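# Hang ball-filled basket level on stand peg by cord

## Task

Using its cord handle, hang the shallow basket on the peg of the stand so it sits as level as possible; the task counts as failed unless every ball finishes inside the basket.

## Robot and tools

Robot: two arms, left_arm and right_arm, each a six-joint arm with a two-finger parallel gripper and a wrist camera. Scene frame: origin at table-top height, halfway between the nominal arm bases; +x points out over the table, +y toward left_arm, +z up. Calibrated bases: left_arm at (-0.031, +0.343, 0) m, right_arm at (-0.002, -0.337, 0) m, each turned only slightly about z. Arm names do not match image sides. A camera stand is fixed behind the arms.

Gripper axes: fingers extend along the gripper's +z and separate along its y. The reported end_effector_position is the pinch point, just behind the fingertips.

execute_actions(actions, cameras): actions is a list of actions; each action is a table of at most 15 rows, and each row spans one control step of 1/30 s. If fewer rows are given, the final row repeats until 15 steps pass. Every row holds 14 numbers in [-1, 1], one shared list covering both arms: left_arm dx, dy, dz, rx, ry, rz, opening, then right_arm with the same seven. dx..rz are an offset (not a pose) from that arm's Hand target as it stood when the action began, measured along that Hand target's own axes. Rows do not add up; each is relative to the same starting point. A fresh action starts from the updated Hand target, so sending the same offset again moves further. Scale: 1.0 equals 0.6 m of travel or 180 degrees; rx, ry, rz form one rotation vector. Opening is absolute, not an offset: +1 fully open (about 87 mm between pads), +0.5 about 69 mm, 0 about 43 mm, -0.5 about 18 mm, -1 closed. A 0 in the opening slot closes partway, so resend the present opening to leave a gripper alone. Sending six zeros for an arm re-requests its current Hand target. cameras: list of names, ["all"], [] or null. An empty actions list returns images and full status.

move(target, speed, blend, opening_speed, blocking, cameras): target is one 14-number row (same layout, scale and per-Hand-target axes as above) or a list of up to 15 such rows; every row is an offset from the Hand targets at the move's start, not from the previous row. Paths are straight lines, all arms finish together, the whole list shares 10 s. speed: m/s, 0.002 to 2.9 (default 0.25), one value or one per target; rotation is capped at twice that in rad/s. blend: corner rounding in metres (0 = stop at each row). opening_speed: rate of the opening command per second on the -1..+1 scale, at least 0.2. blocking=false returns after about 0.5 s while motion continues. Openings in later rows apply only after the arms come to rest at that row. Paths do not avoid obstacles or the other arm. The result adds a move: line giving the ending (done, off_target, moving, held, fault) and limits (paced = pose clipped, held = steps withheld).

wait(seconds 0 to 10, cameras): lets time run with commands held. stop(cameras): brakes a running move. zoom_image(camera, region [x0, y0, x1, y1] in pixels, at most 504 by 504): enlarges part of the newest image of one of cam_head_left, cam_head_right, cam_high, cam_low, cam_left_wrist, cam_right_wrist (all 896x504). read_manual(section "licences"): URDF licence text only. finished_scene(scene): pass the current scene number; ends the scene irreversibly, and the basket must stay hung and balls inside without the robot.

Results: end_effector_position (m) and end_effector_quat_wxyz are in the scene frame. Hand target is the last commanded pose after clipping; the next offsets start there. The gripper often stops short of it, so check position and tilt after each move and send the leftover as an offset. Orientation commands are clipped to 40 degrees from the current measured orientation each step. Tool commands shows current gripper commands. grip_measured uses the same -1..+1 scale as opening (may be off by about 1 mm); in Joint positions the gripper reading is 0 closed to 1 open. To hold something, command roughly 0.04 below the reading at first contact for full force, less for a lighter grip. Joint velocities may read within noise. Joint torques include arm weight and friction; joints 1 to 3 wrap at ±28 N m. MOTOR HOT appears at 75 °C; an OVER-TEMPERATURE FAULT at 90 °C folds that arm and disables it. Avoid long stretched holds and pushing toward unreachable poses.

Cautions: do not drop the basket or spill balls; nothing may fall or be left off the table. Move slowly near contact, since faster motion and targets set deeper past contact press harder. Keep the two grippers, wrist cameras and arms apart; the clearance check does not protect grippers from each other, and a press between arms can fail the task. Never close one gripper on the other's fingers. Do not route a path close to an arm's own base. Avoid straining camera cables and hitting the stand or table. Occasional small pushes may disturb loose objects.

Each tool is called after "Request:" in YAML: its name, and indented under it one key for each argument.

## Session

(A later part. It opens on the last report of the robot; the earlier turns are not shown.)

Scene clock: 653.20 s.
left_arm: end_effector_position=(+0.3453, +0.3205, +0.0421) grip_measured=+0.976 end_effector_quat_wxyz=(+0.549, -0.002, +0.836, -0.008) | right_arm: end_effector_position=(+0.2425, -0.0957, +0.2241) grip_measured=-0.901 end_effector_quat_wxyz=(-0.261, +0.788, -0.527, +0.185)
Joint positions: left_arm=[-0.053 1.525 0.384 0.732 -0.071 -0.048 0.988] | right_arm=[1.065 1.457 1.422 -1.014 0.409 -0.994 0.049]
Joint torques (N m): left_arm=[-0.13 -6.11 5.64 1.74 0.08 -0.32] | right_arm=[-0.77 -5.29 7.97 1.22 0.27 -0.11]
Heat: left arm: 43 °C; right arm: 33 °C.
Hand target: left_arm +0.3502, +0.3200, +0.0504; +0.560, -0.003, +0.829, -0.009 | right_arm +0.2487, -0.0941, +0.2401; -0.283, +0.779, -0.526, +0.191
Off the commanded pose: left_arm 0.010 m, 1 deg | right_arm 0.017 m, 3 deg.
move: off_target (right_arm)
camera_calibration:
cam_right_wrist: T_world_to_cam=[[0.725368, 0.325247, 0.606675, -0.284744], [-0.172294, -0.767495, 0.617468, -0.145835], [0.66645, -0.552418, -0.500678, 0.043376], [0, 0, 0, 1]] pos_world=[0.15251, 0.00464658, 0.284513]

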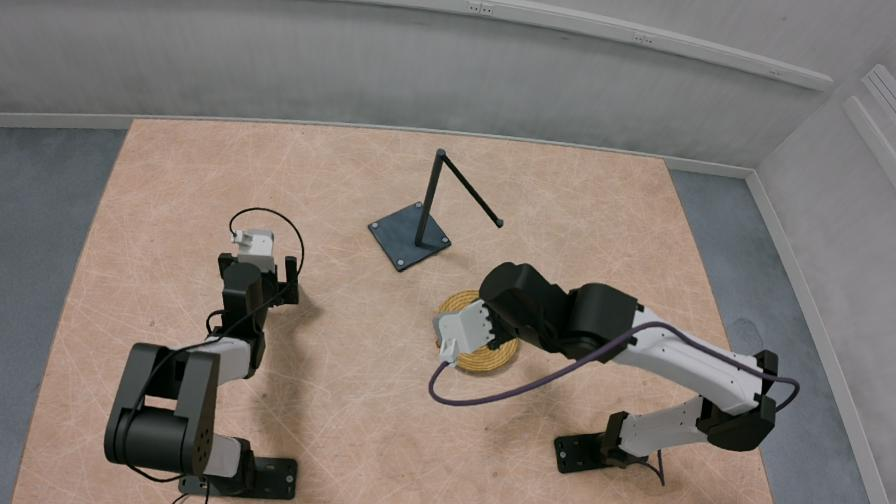

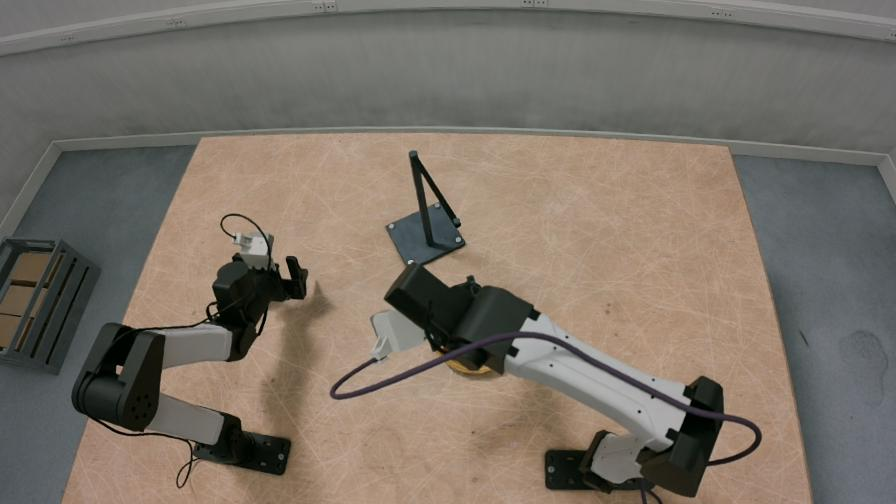

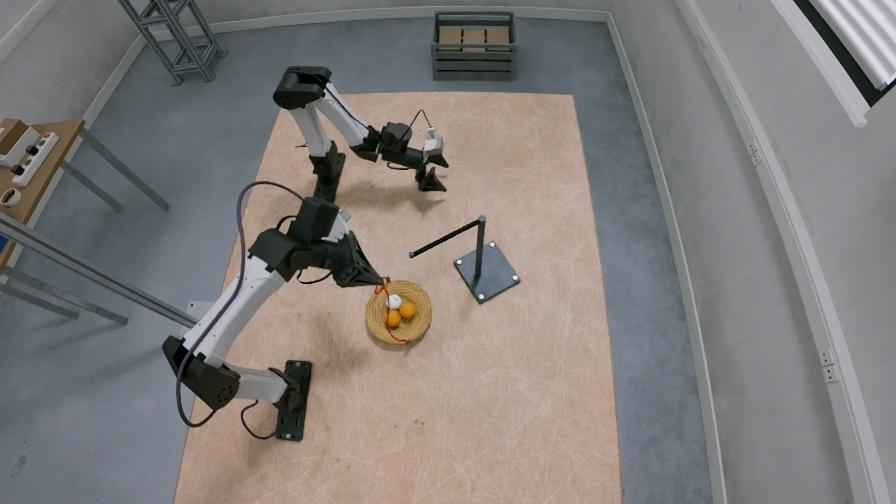

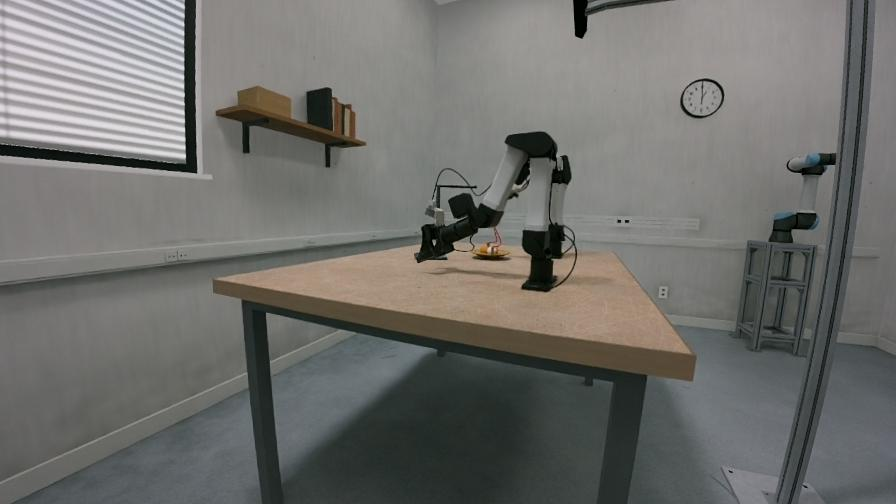

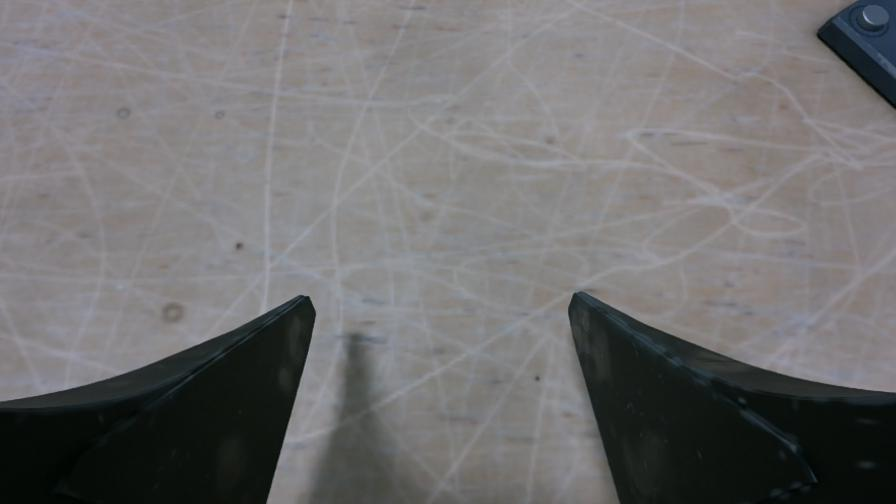

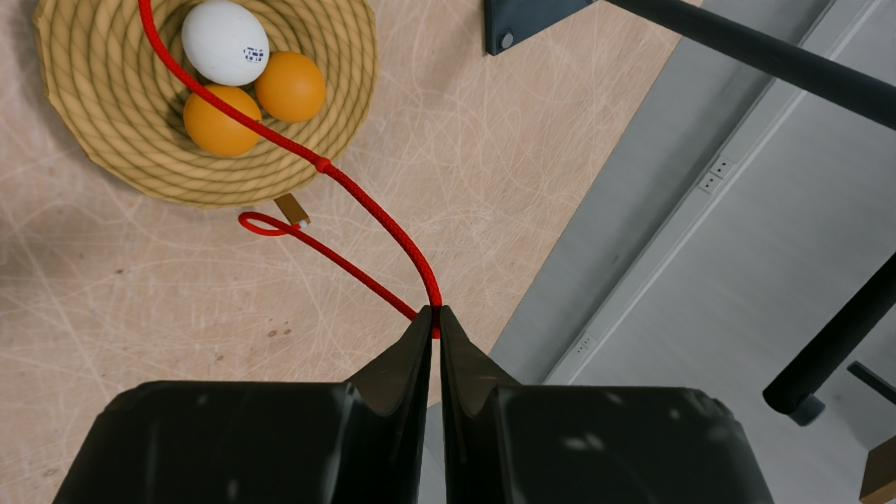

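Request:
move:
  target: [0,0,0,0,0,0,1, 0.0075,-0.0427,-0.0317,0,0,0,-1]
  speed: 0.08
  cameras: ["cam_right_wrist","cam_high","cam_low"]

Scene clock: 668.87 s.
left_arm: end_effector_position=(+0.3453, +0.3205, +0.0421) grip_measured=+0.976 end_effector_quat_wxyz=(+0.549, -0.002, +0.836, -0.008) | right_arm: end_effector_position=(+0.2538, -0.0979, +0.2671) grip_measured=-0.901 end_effector_quat_wxyz=(-0.283, +0.777, -0.528, +0.191)
Joint positions: left_arm=[-0.053 1.525 0.384 0.732 -0.071 -0.048 0.988] | right_arm=[1.034 1.475 1.588 -1.104 0.409 -1.022 0.049]
Joint torques (N m): left_arm=[-0.25 -6.16 5.74 1.75 0.08 -0.28] | right_arm=[-0.68 -3.08 7.76 1.11 0.11 -0.06]
Heat: left arm: 43 °C; right arm: 36 °C.
Hand target: left_arm +0.3502, +0.3200, +0.0504; +0.560, -0.003, +0.829, -0.009 | right_arm +0.2572, -0.0956, +0.2711; -0.283, +0.779, -0.526, +0.191
Off the commanded pose: left_arm 0.010 m, 1 deg | right_arm 0.006 m, 0 deg.
move: done
camera_calibration:
cam_right_wrist: T_world_to_cam=[[0.705929, 0.297173, 0.642925, -0.325806], [-0.200552, -0.78671, 0.583838, -0.157921], [0.679296, -0.541088, -0.495763, 0.0527512], [0, 0, 0, 1]] pos_world=[0.162491, 0.00112603, 0.327821]
Images, in order (width x height): cam_high 896x504, cam_low 896x504, cam_right_wrist 896x504.

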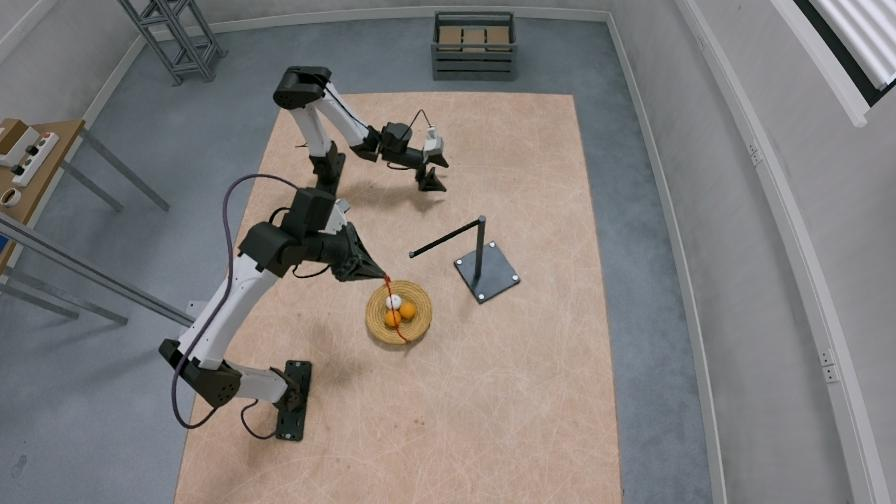

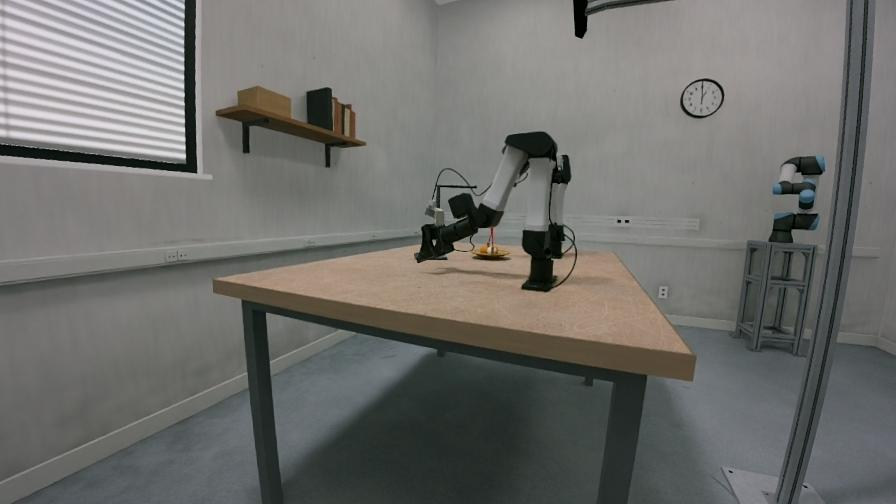

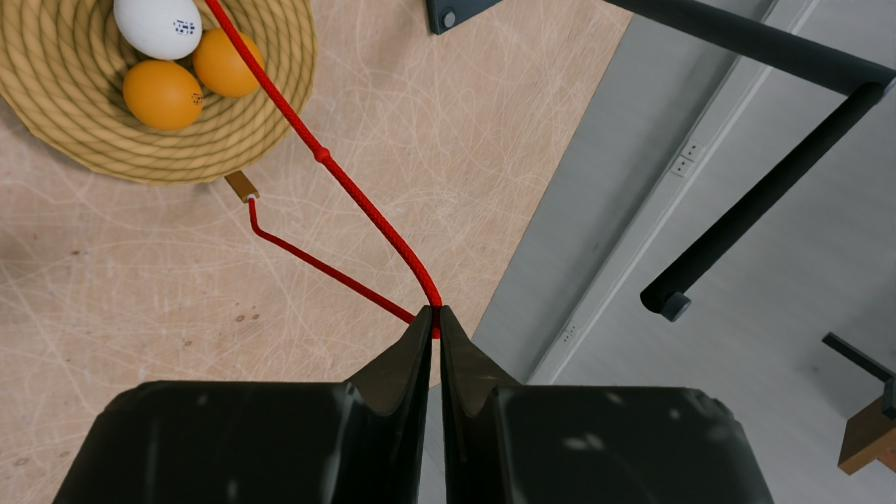

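Request:
move:
  target: [0,0,0,0,0,0,1, -0.0019,-0.0018,-0.0094,0,0,0,-1]
  speed: 0.05
  cameras: ["cam_right_wrist"]

Request:
zoom_image:
  camera: "cam_right_wrist"
  region: [180, 0, 480, 340]

Scene clock: 678.60 s.
left_arm: end_effector_position=(+0.3453, +0.3205, +0.0421) grip_measured=+0.976 end_effector_quat_wxyz=(+0.549, -0.002, +0.836, -0.008) | right_arm: end_effector_position=(+0.2521, -0.1010, +0.2716) grip_measured=-0.901 end_effector_quat_wxyz=(-0.279, +0.779, -0.528, +0.191)
Joint positions: left_arm=[-0.053 1.525 0.384 0.732 -0.071 -0.048 0.988] | right_arm=[1.034 1.475 1.61 -1.133 0.409 -1.022 0.049]
Joint torques (N m): left_arm=[-0.13 -6.06 5.81 1.74 0.09 -0.27] | right_arm=[0.16 -2.86 7.98 1.18 0.14 0.04]
Heat: left arm: 43 °C; right arm: 36 °C.
Hand target: left_arm +0.3502, +0.3200, +0.0504; +0.560, -0.003, +0.829, -0.009 | right_arm +0.2543, -0.0956, +0.2762; -0.283, +0.779, -0.526, +0.191
Off the commanded pose: left_arm 0.010 m, 1 deg | right_arm 0.007 m, 1 deg.
move: done
camera_calibration:
cam_right_wrist: T_world_to_cam=[[0.708404, 0.301458, 0.63819, -0.325433], [-0.198274, -0.782792, 0.58985, -0.165013], [0.677386, -0.544389, -0.494762, 0.0543663], [0, 0, 0, 1]] pos_world=[0.160994, -0.00146983, 0.331919]
Images, in order (width x height): cam_right_wrist 896x504.

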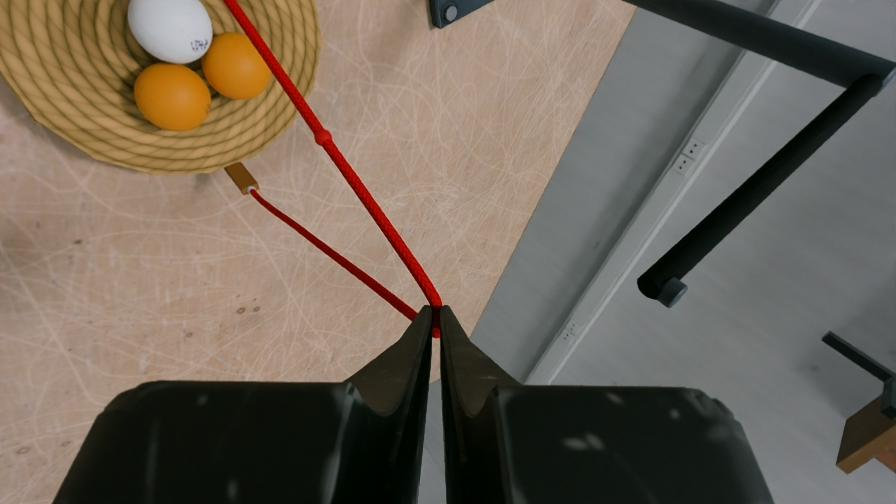

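Scaled by 1.482 from the camera's 896x504 image, which has a finer 1280x720 frame.

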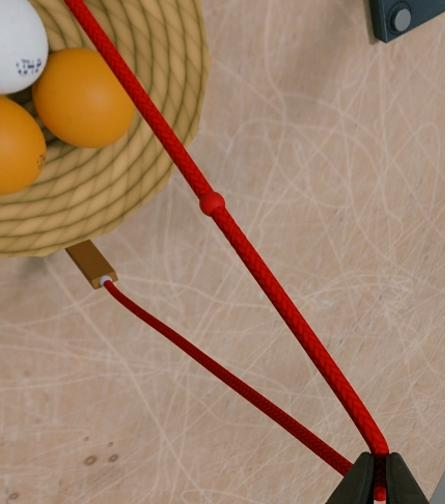

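Request:
move:
  target: [0,0,0,0,0,0,1, -0.0047,-0.0100,-0.0082,0,0,0,-1]
  speed: 0.05
  cameras: ["all"]

Request:
zoom_image:
  camera: "cam_right_wrist"
  region: [180, 0, 480, 340]

Request:
zoom_image:
  camera: "cam_low"
  region: [430, 200, 550, 280]

Scene clock: 685.87 s.
left_arm: end_effector_position=(+0.3453, +0.3205, +0.0421) grip_measured=+0.976 end_effector_quat_wxyz=(+0.549, -0.002, +0.836, -0.008) | right_arm: end_effector_position=(+0.2528, -0.0997, +0.2756) grip_measured=-0.901 end_effector_quat_wxyz=(-0.270, +0.782, -0.528, +0.192)
Joint positions: left_arm=[-0.053 1.525 0.384 0.732 -0.071 -0.048 0.988] | right_arm=[1.034 1.503 1.662 -1.176 0.409 -1.022 0.049]
Joint torques (N m): left_arm=[-0.03 -6.01 5.74 1.72 0.07 -0.3] | right_arm=[0.62 -3.47 8.18 1.2 0.17 0.1]
Heat: left arm: 43 °C; right arm: 37 °C.
Hand target: left_arm +0.3502, +0.3200, +0.0504; +0.560, -0.003, +0.829, -0.009 | right_arm +0.2545, -0.0924, +0.2837; -0.283, +0.779, -0.526, +0.191
Off the commanded pose: left_arm 0.010 m, 1 deg | right_arm 0.011 m, 2 deg.
move: off_target (right_arm)
camera_calibration:
cam_right_wrist: T_world_to_cam=[[0.714492, 0.312096, 0.626177, -0.326136], [-0.192506, -0.772753, 0.604809, -0.170768], [0.672639, -0.552674, -0.492045, 0.05612], [0, 0, 0, 1]] pos_world=[0.162399, 0.000840538, 0.335115]

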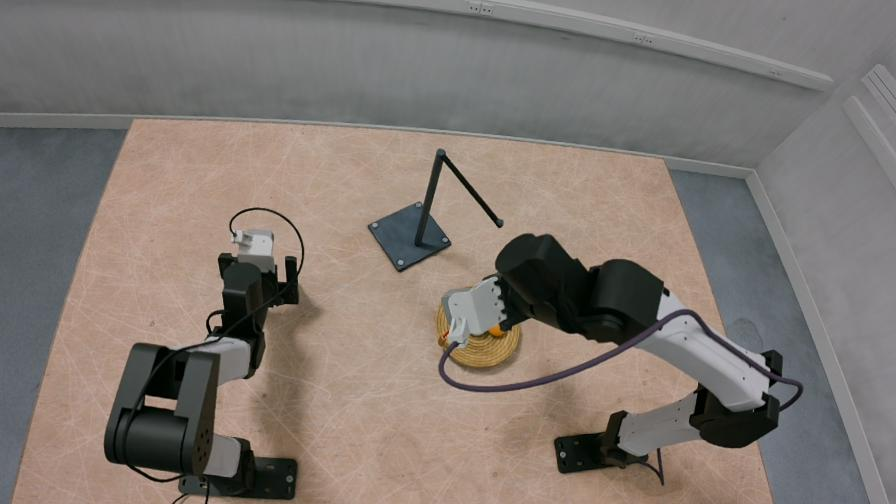

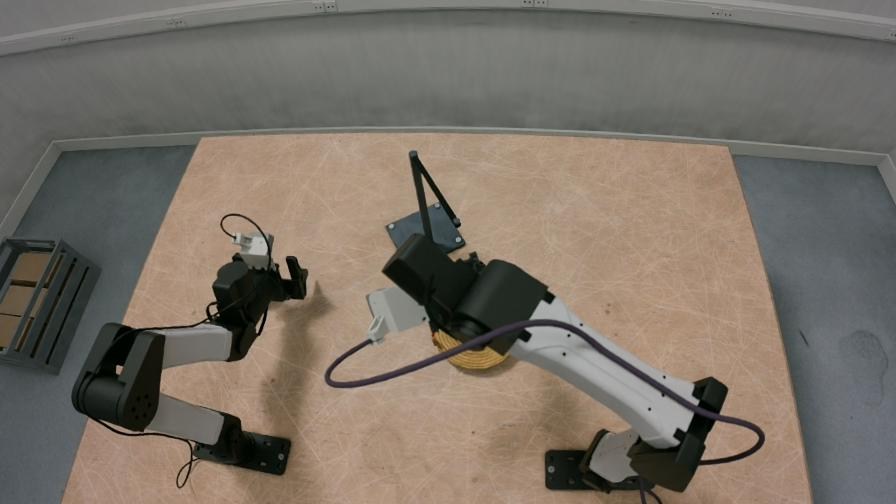

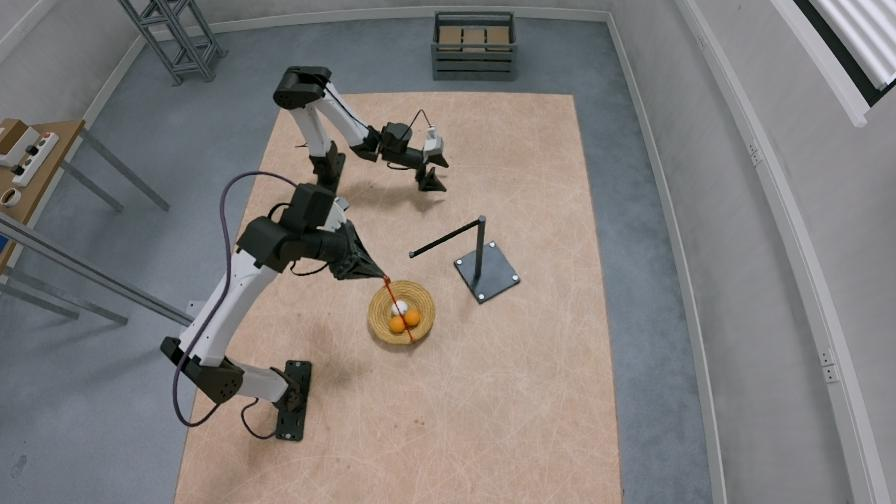

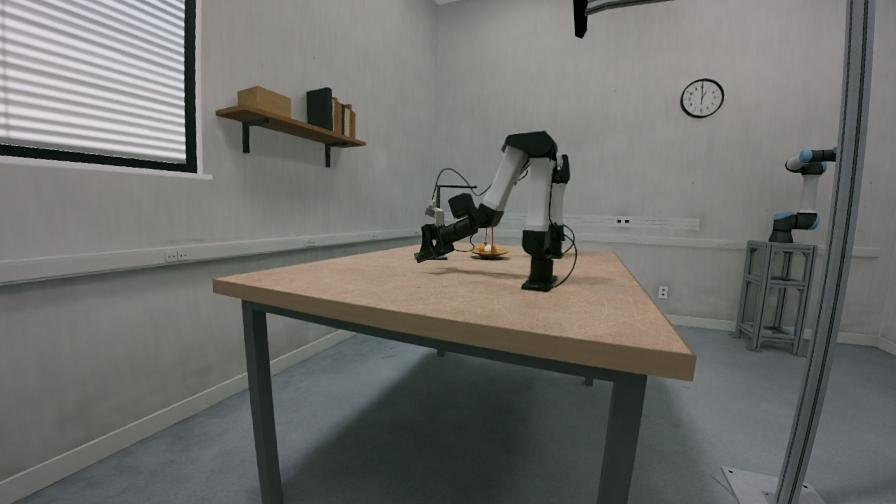

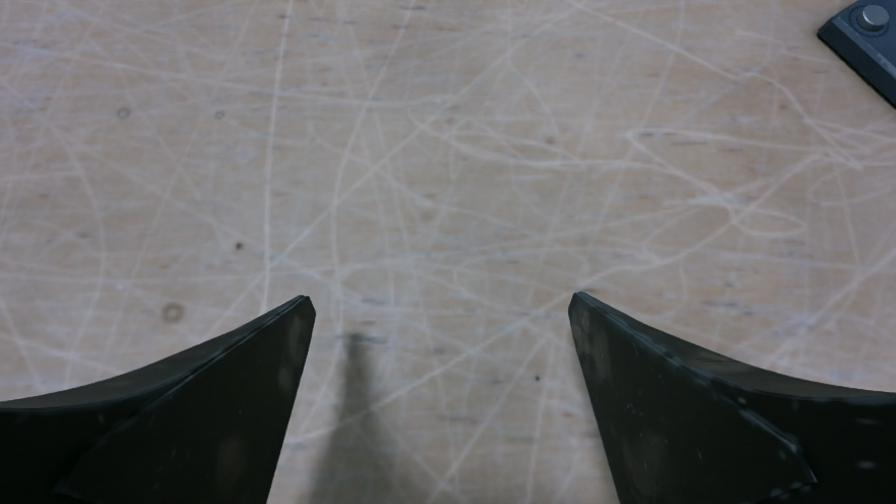

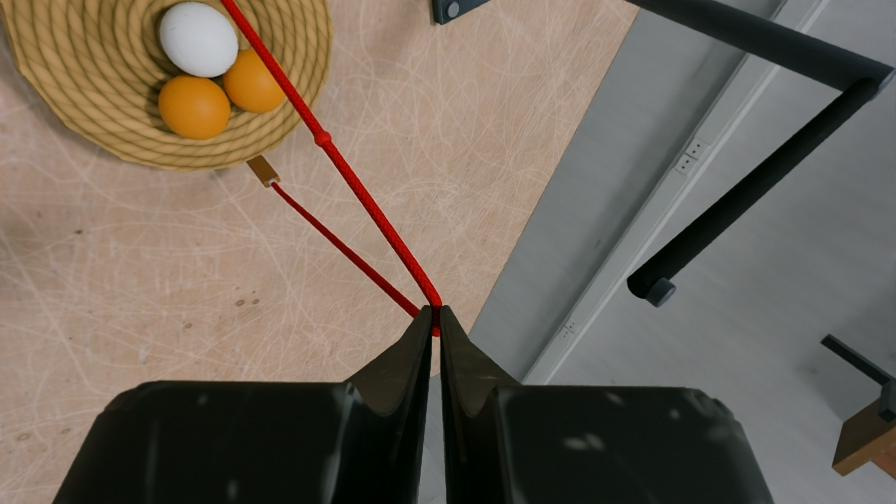

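Scaled by 1.482 from the camera's 896x504 image, which has a finer 1280x720 frame.

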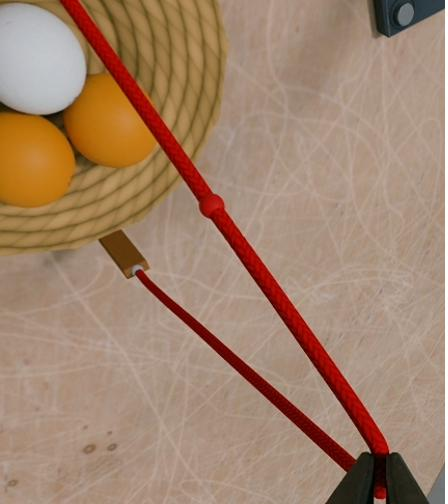

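Scaled by 4.200 from the camera's 896x504 image, which has a finer 1280x720 frame.

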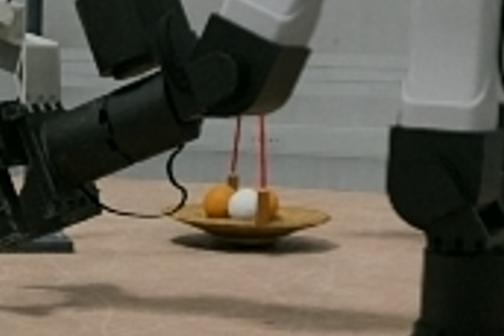

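Request:
move:
  target: [0,0,0,0,0,0,1, 0,-0.0268,-0.0319,0.01,0,0,-1]
  speed: 0.05
  cameras: ["all"]

Request:
zoom_image:
  camera: "cam_low"
  region: [430, 200, 550, 280]

Request:
zoom_image:
  camera: "cam_high"
  region: [340, 250, 460, 360]

Scene clock: 703.27 s.
left_arm: end_effector_position=(+0.3453, +0.3205, +0.0421) grip_measured=+0.976 end_effector_quat_wxyz=(+0.549, -0.002, +0.836, -0.008) | right_arm: end_effector_position=(+0.2510, -0.0969, +0.2992) grip_measured=-0.901 end_effector_quat_wxyz=(-0.283, +0.780, -0.525, +0.190)
Joint positions: left_arm=[-0.053 1.525 0.384 0.732 -0.071 -0.048 0.988] | right_arm=[1.043 1.523 1.772 -1.24 0.41 -1.022 0.049]
Joint torques (N m): left_arm=[-0.1 -5.96 5.81 1.71 0.05 -0.25] | right_arm=[0.65 -3.44 7.87 1.29 0.36 0.04]
Heat: left arm: 43 °C; right arm: 37 °C.
Hand target: left_arm +0.3502, +0.3200, +0.0504; +0.560, -0.003, +0.829, -0.009 | right_arm +0.2546, -0.0925, +0.3088; -0.296, +0.774, -0.523, +0.199
Off the commanded pose: left_arm 0.010 m, 1 deg | right_arm 0.011 m, 2 deg.
move: off_target (right_arm)
camera_calibration:
cam_right_wrist: T_world_to_cam=[[0.703175, 0.304044, 0.64273, -0.343363], [-0.193726, -0.787832, 0.584629, -0.178399], [0.684116, -0.53561, -0.495083, 0.0701571], [0, 0, 0, 1]] pos_world=[0.158888, 0.00142571, 0.359721]

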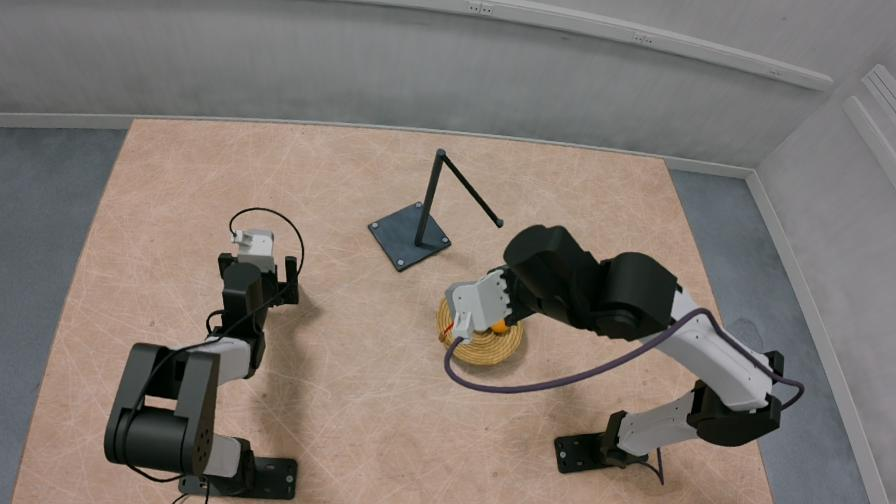

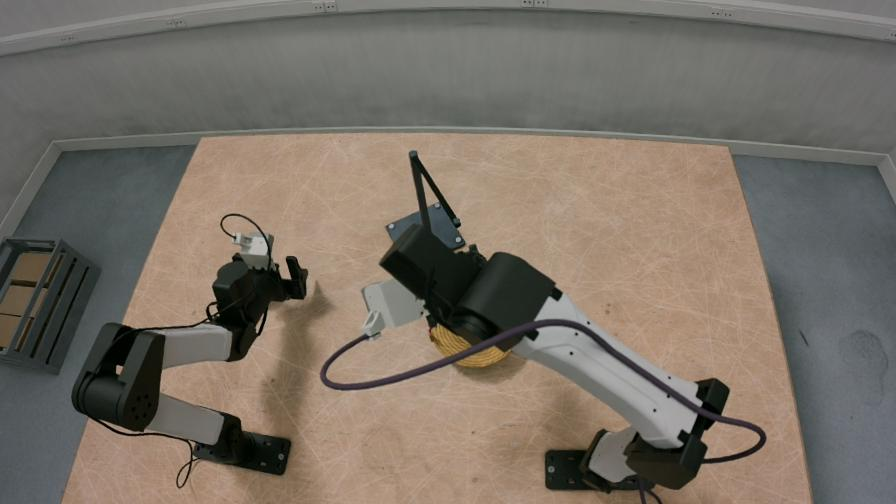

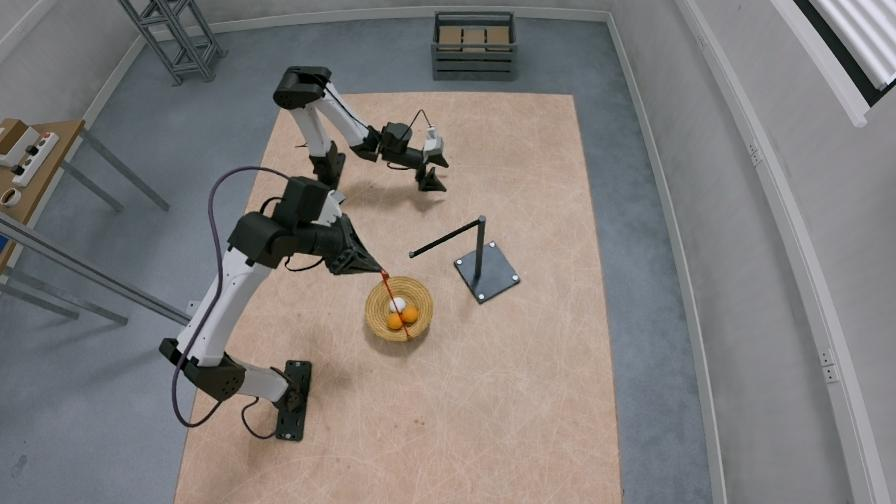

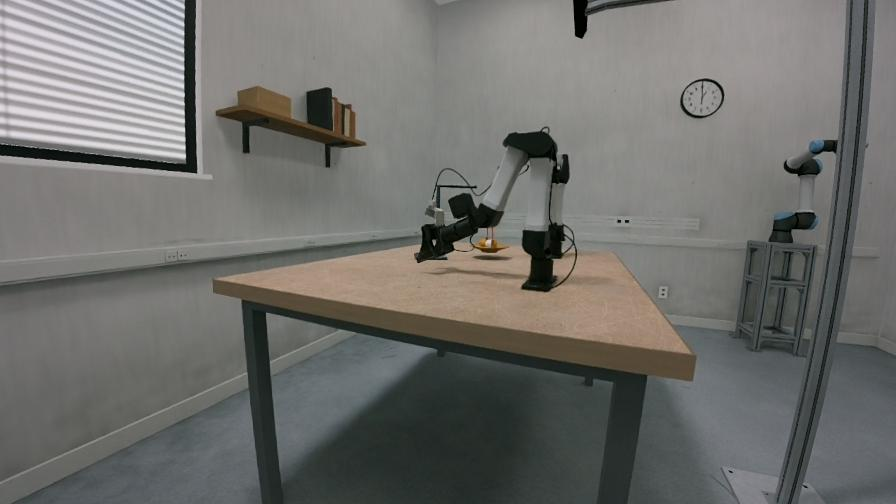

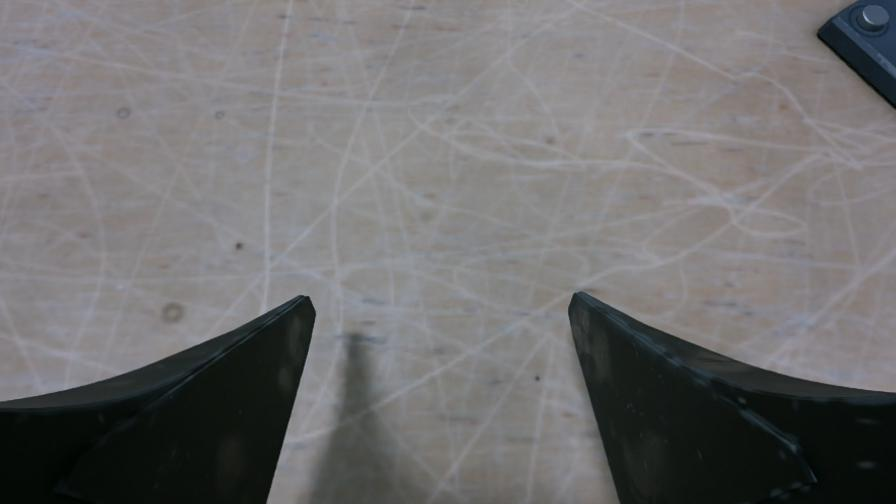

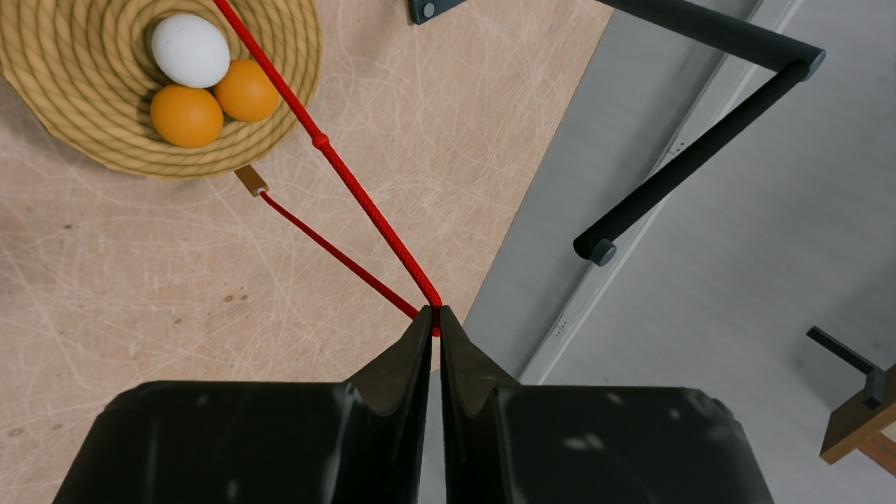

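Scaled by 4.200 from the camera's 896x504 image, which has a finer 1280x720 frame.

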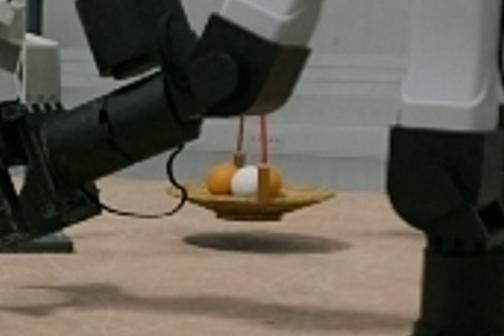

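Scaled by 4.200 from the camera's 896x504 image, which has a finer 1280x720 frame.

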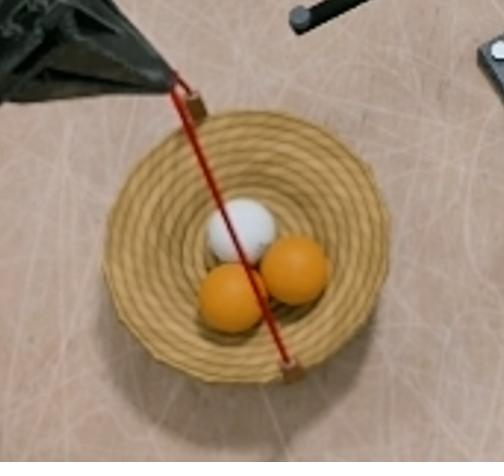

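Request:
zoom_image:
  camera: "cam_head_left"
  region: [420, 260, 560, 400]

Request:
zoom_image:
  camera: "cam_head_right"
  region: [400, 260, 540, 400]

Request:
zoom_image:
  camera: "cam_right_wrist"
  region: [0, 0, 504, 340]

Scaled by 3.600 from the camera's 896x504 image, which has a finer 1280x720 frame.

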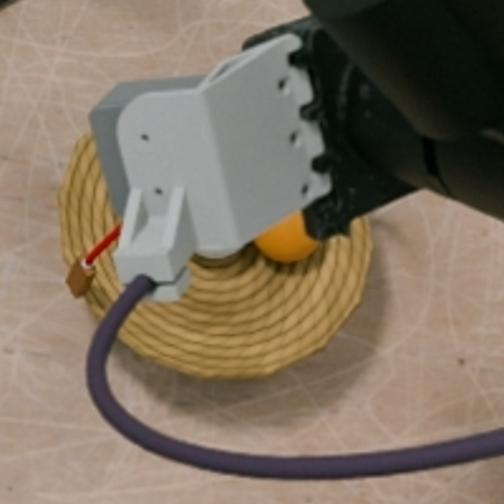

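Scaled by 3.600 from the camera's 896x504 image, which has a finer 1280x720 frame.

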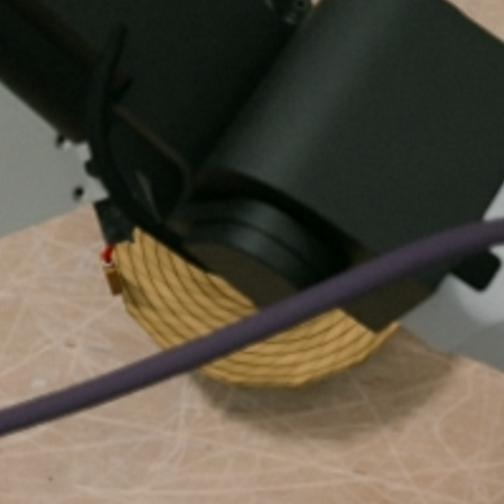

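Scaled by 1.000.

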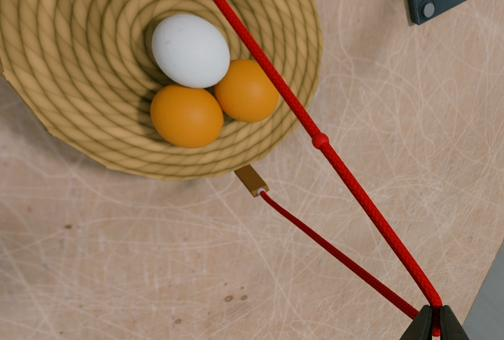

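Request:
execute_actions:
  actions: []

Request:
zoom_image:
  camera: "cam_low"
  region: [465, 225, 515, 260]

Request:
zoom_image:
  camera: "cam_high"
  region: [360, 260, 440, 350]

Request:
zoom_image:
  camera: "cam_head_left"
  region: [430, 310, 480, 350]

Request:
zoom_image:
  camera: "cam_head_right"
  region: [410, 310, 460, 350]

Scene clock: 801.83 s.
left_arm: end_effector_position=(+0.3453, +0.3205, +0.0421) grip_measured=+0.976 end_effector_quat_wxyz=(+0.549, -0.002, +0.836, -0.008) | right_arm: end_effector_position=(+0.2510, -0.0970, +0.2991) grip_measured=-0.901 end_effector_quat_wxyz=(-0.283, +0.780, -0.525, +0.190)
Joint positions: left_arm=[-0.053 1.525 0.384 0.732 -0.071 -0.048 0.988] | right_arm=[1.043 1.523 1.772 -1.24 0.41 -1.022 0.049]
Joint velocities: within noise
Joint torques (N m): left_arm=[-0.2 -6.09 5.82 1.73 0.02 -0.25] | right_arm=[0.66 -3.45 7.86 1.25 0.36 0.04]
Heat: left arm: 43 °C; right arm: 42 °C.
Hand target: left_arm +0.3502, +0.3200, +0.0504; +0.560, -0.003, +0.829, -0.009 | right_arm +0.2546, -0.0925, +0.3088; -0.296, +0.774, -0.523, +0.199
Tool commands: left_gripper/opening=+1.0 right_gripper/opening=-1.0
Off the commanded pose: left_arm 0.010 m, 1 deg | right_arm 0.011 m, 2 deg.
camera_calibration:
cam_right_wrist: T_world_to_cam=[[0.703437, 0.304448, 0.642253, -0.343069], [-0.193553, -0.787414, 0.58525, -0.17869], [0.683896, -0.535996, -0.494969, 0.070117], [0, 0, 0, 1]] pos_world=[0.158788, 0.00132614, 0.359621]

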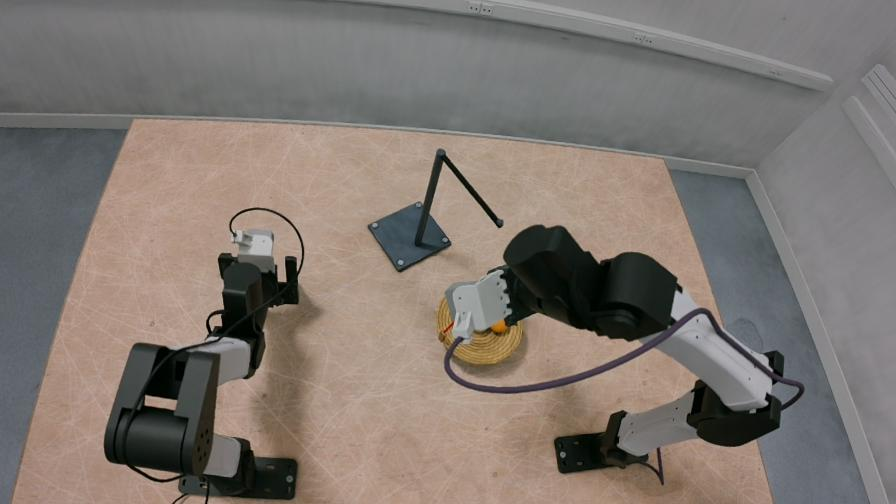

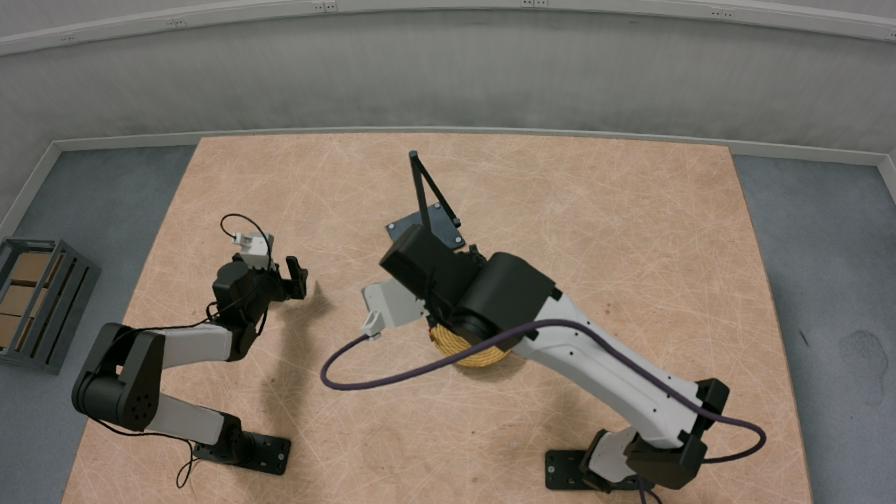

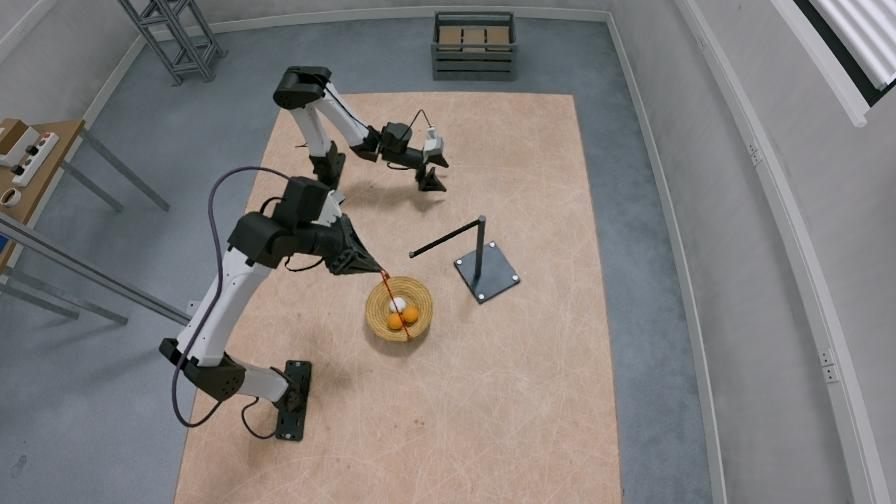

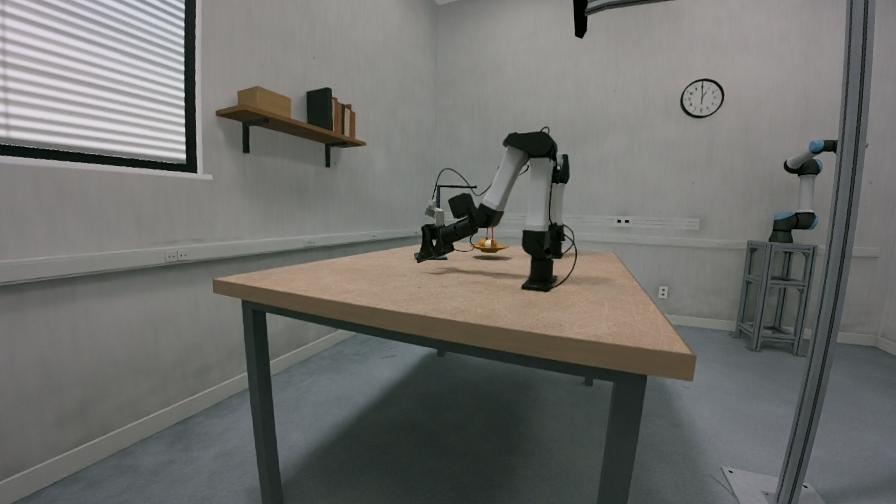

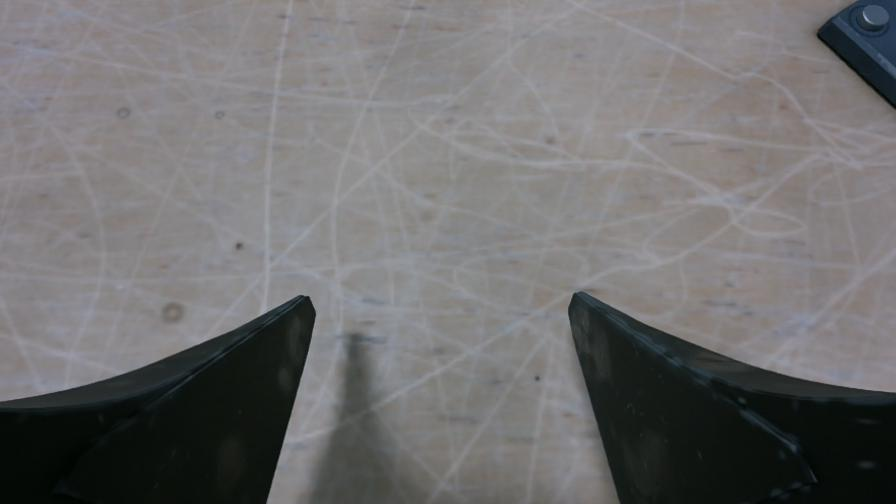

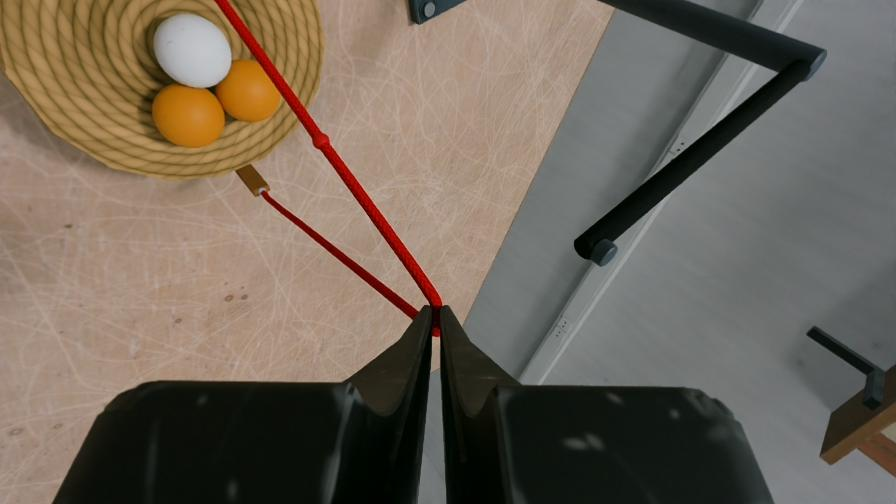

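Scaled by 10.080 from the camera's 896x504 image, which has a finer 1280x720 frame.

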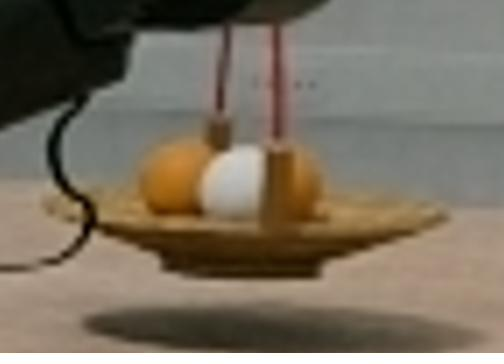

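Scaled by 5.600 from the camera's 896x504 image, which has a finer 1280x720 frame.

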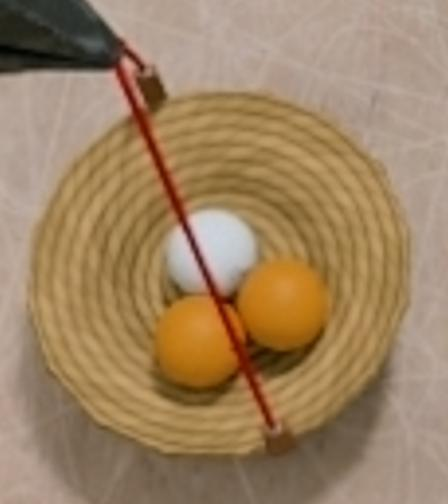

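Scaled by 10.080 from the camera's 896x504 image, which has a finer 1280x720 frame.

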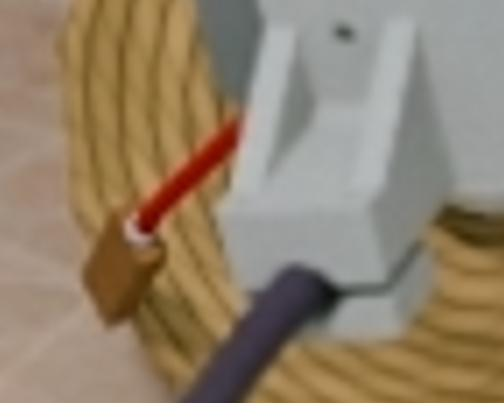

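Scaled by 10.080 from the camera's 896x504 image, which has a finer 1280x720 frame.

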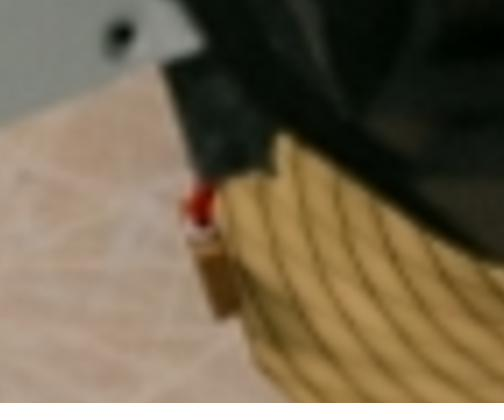

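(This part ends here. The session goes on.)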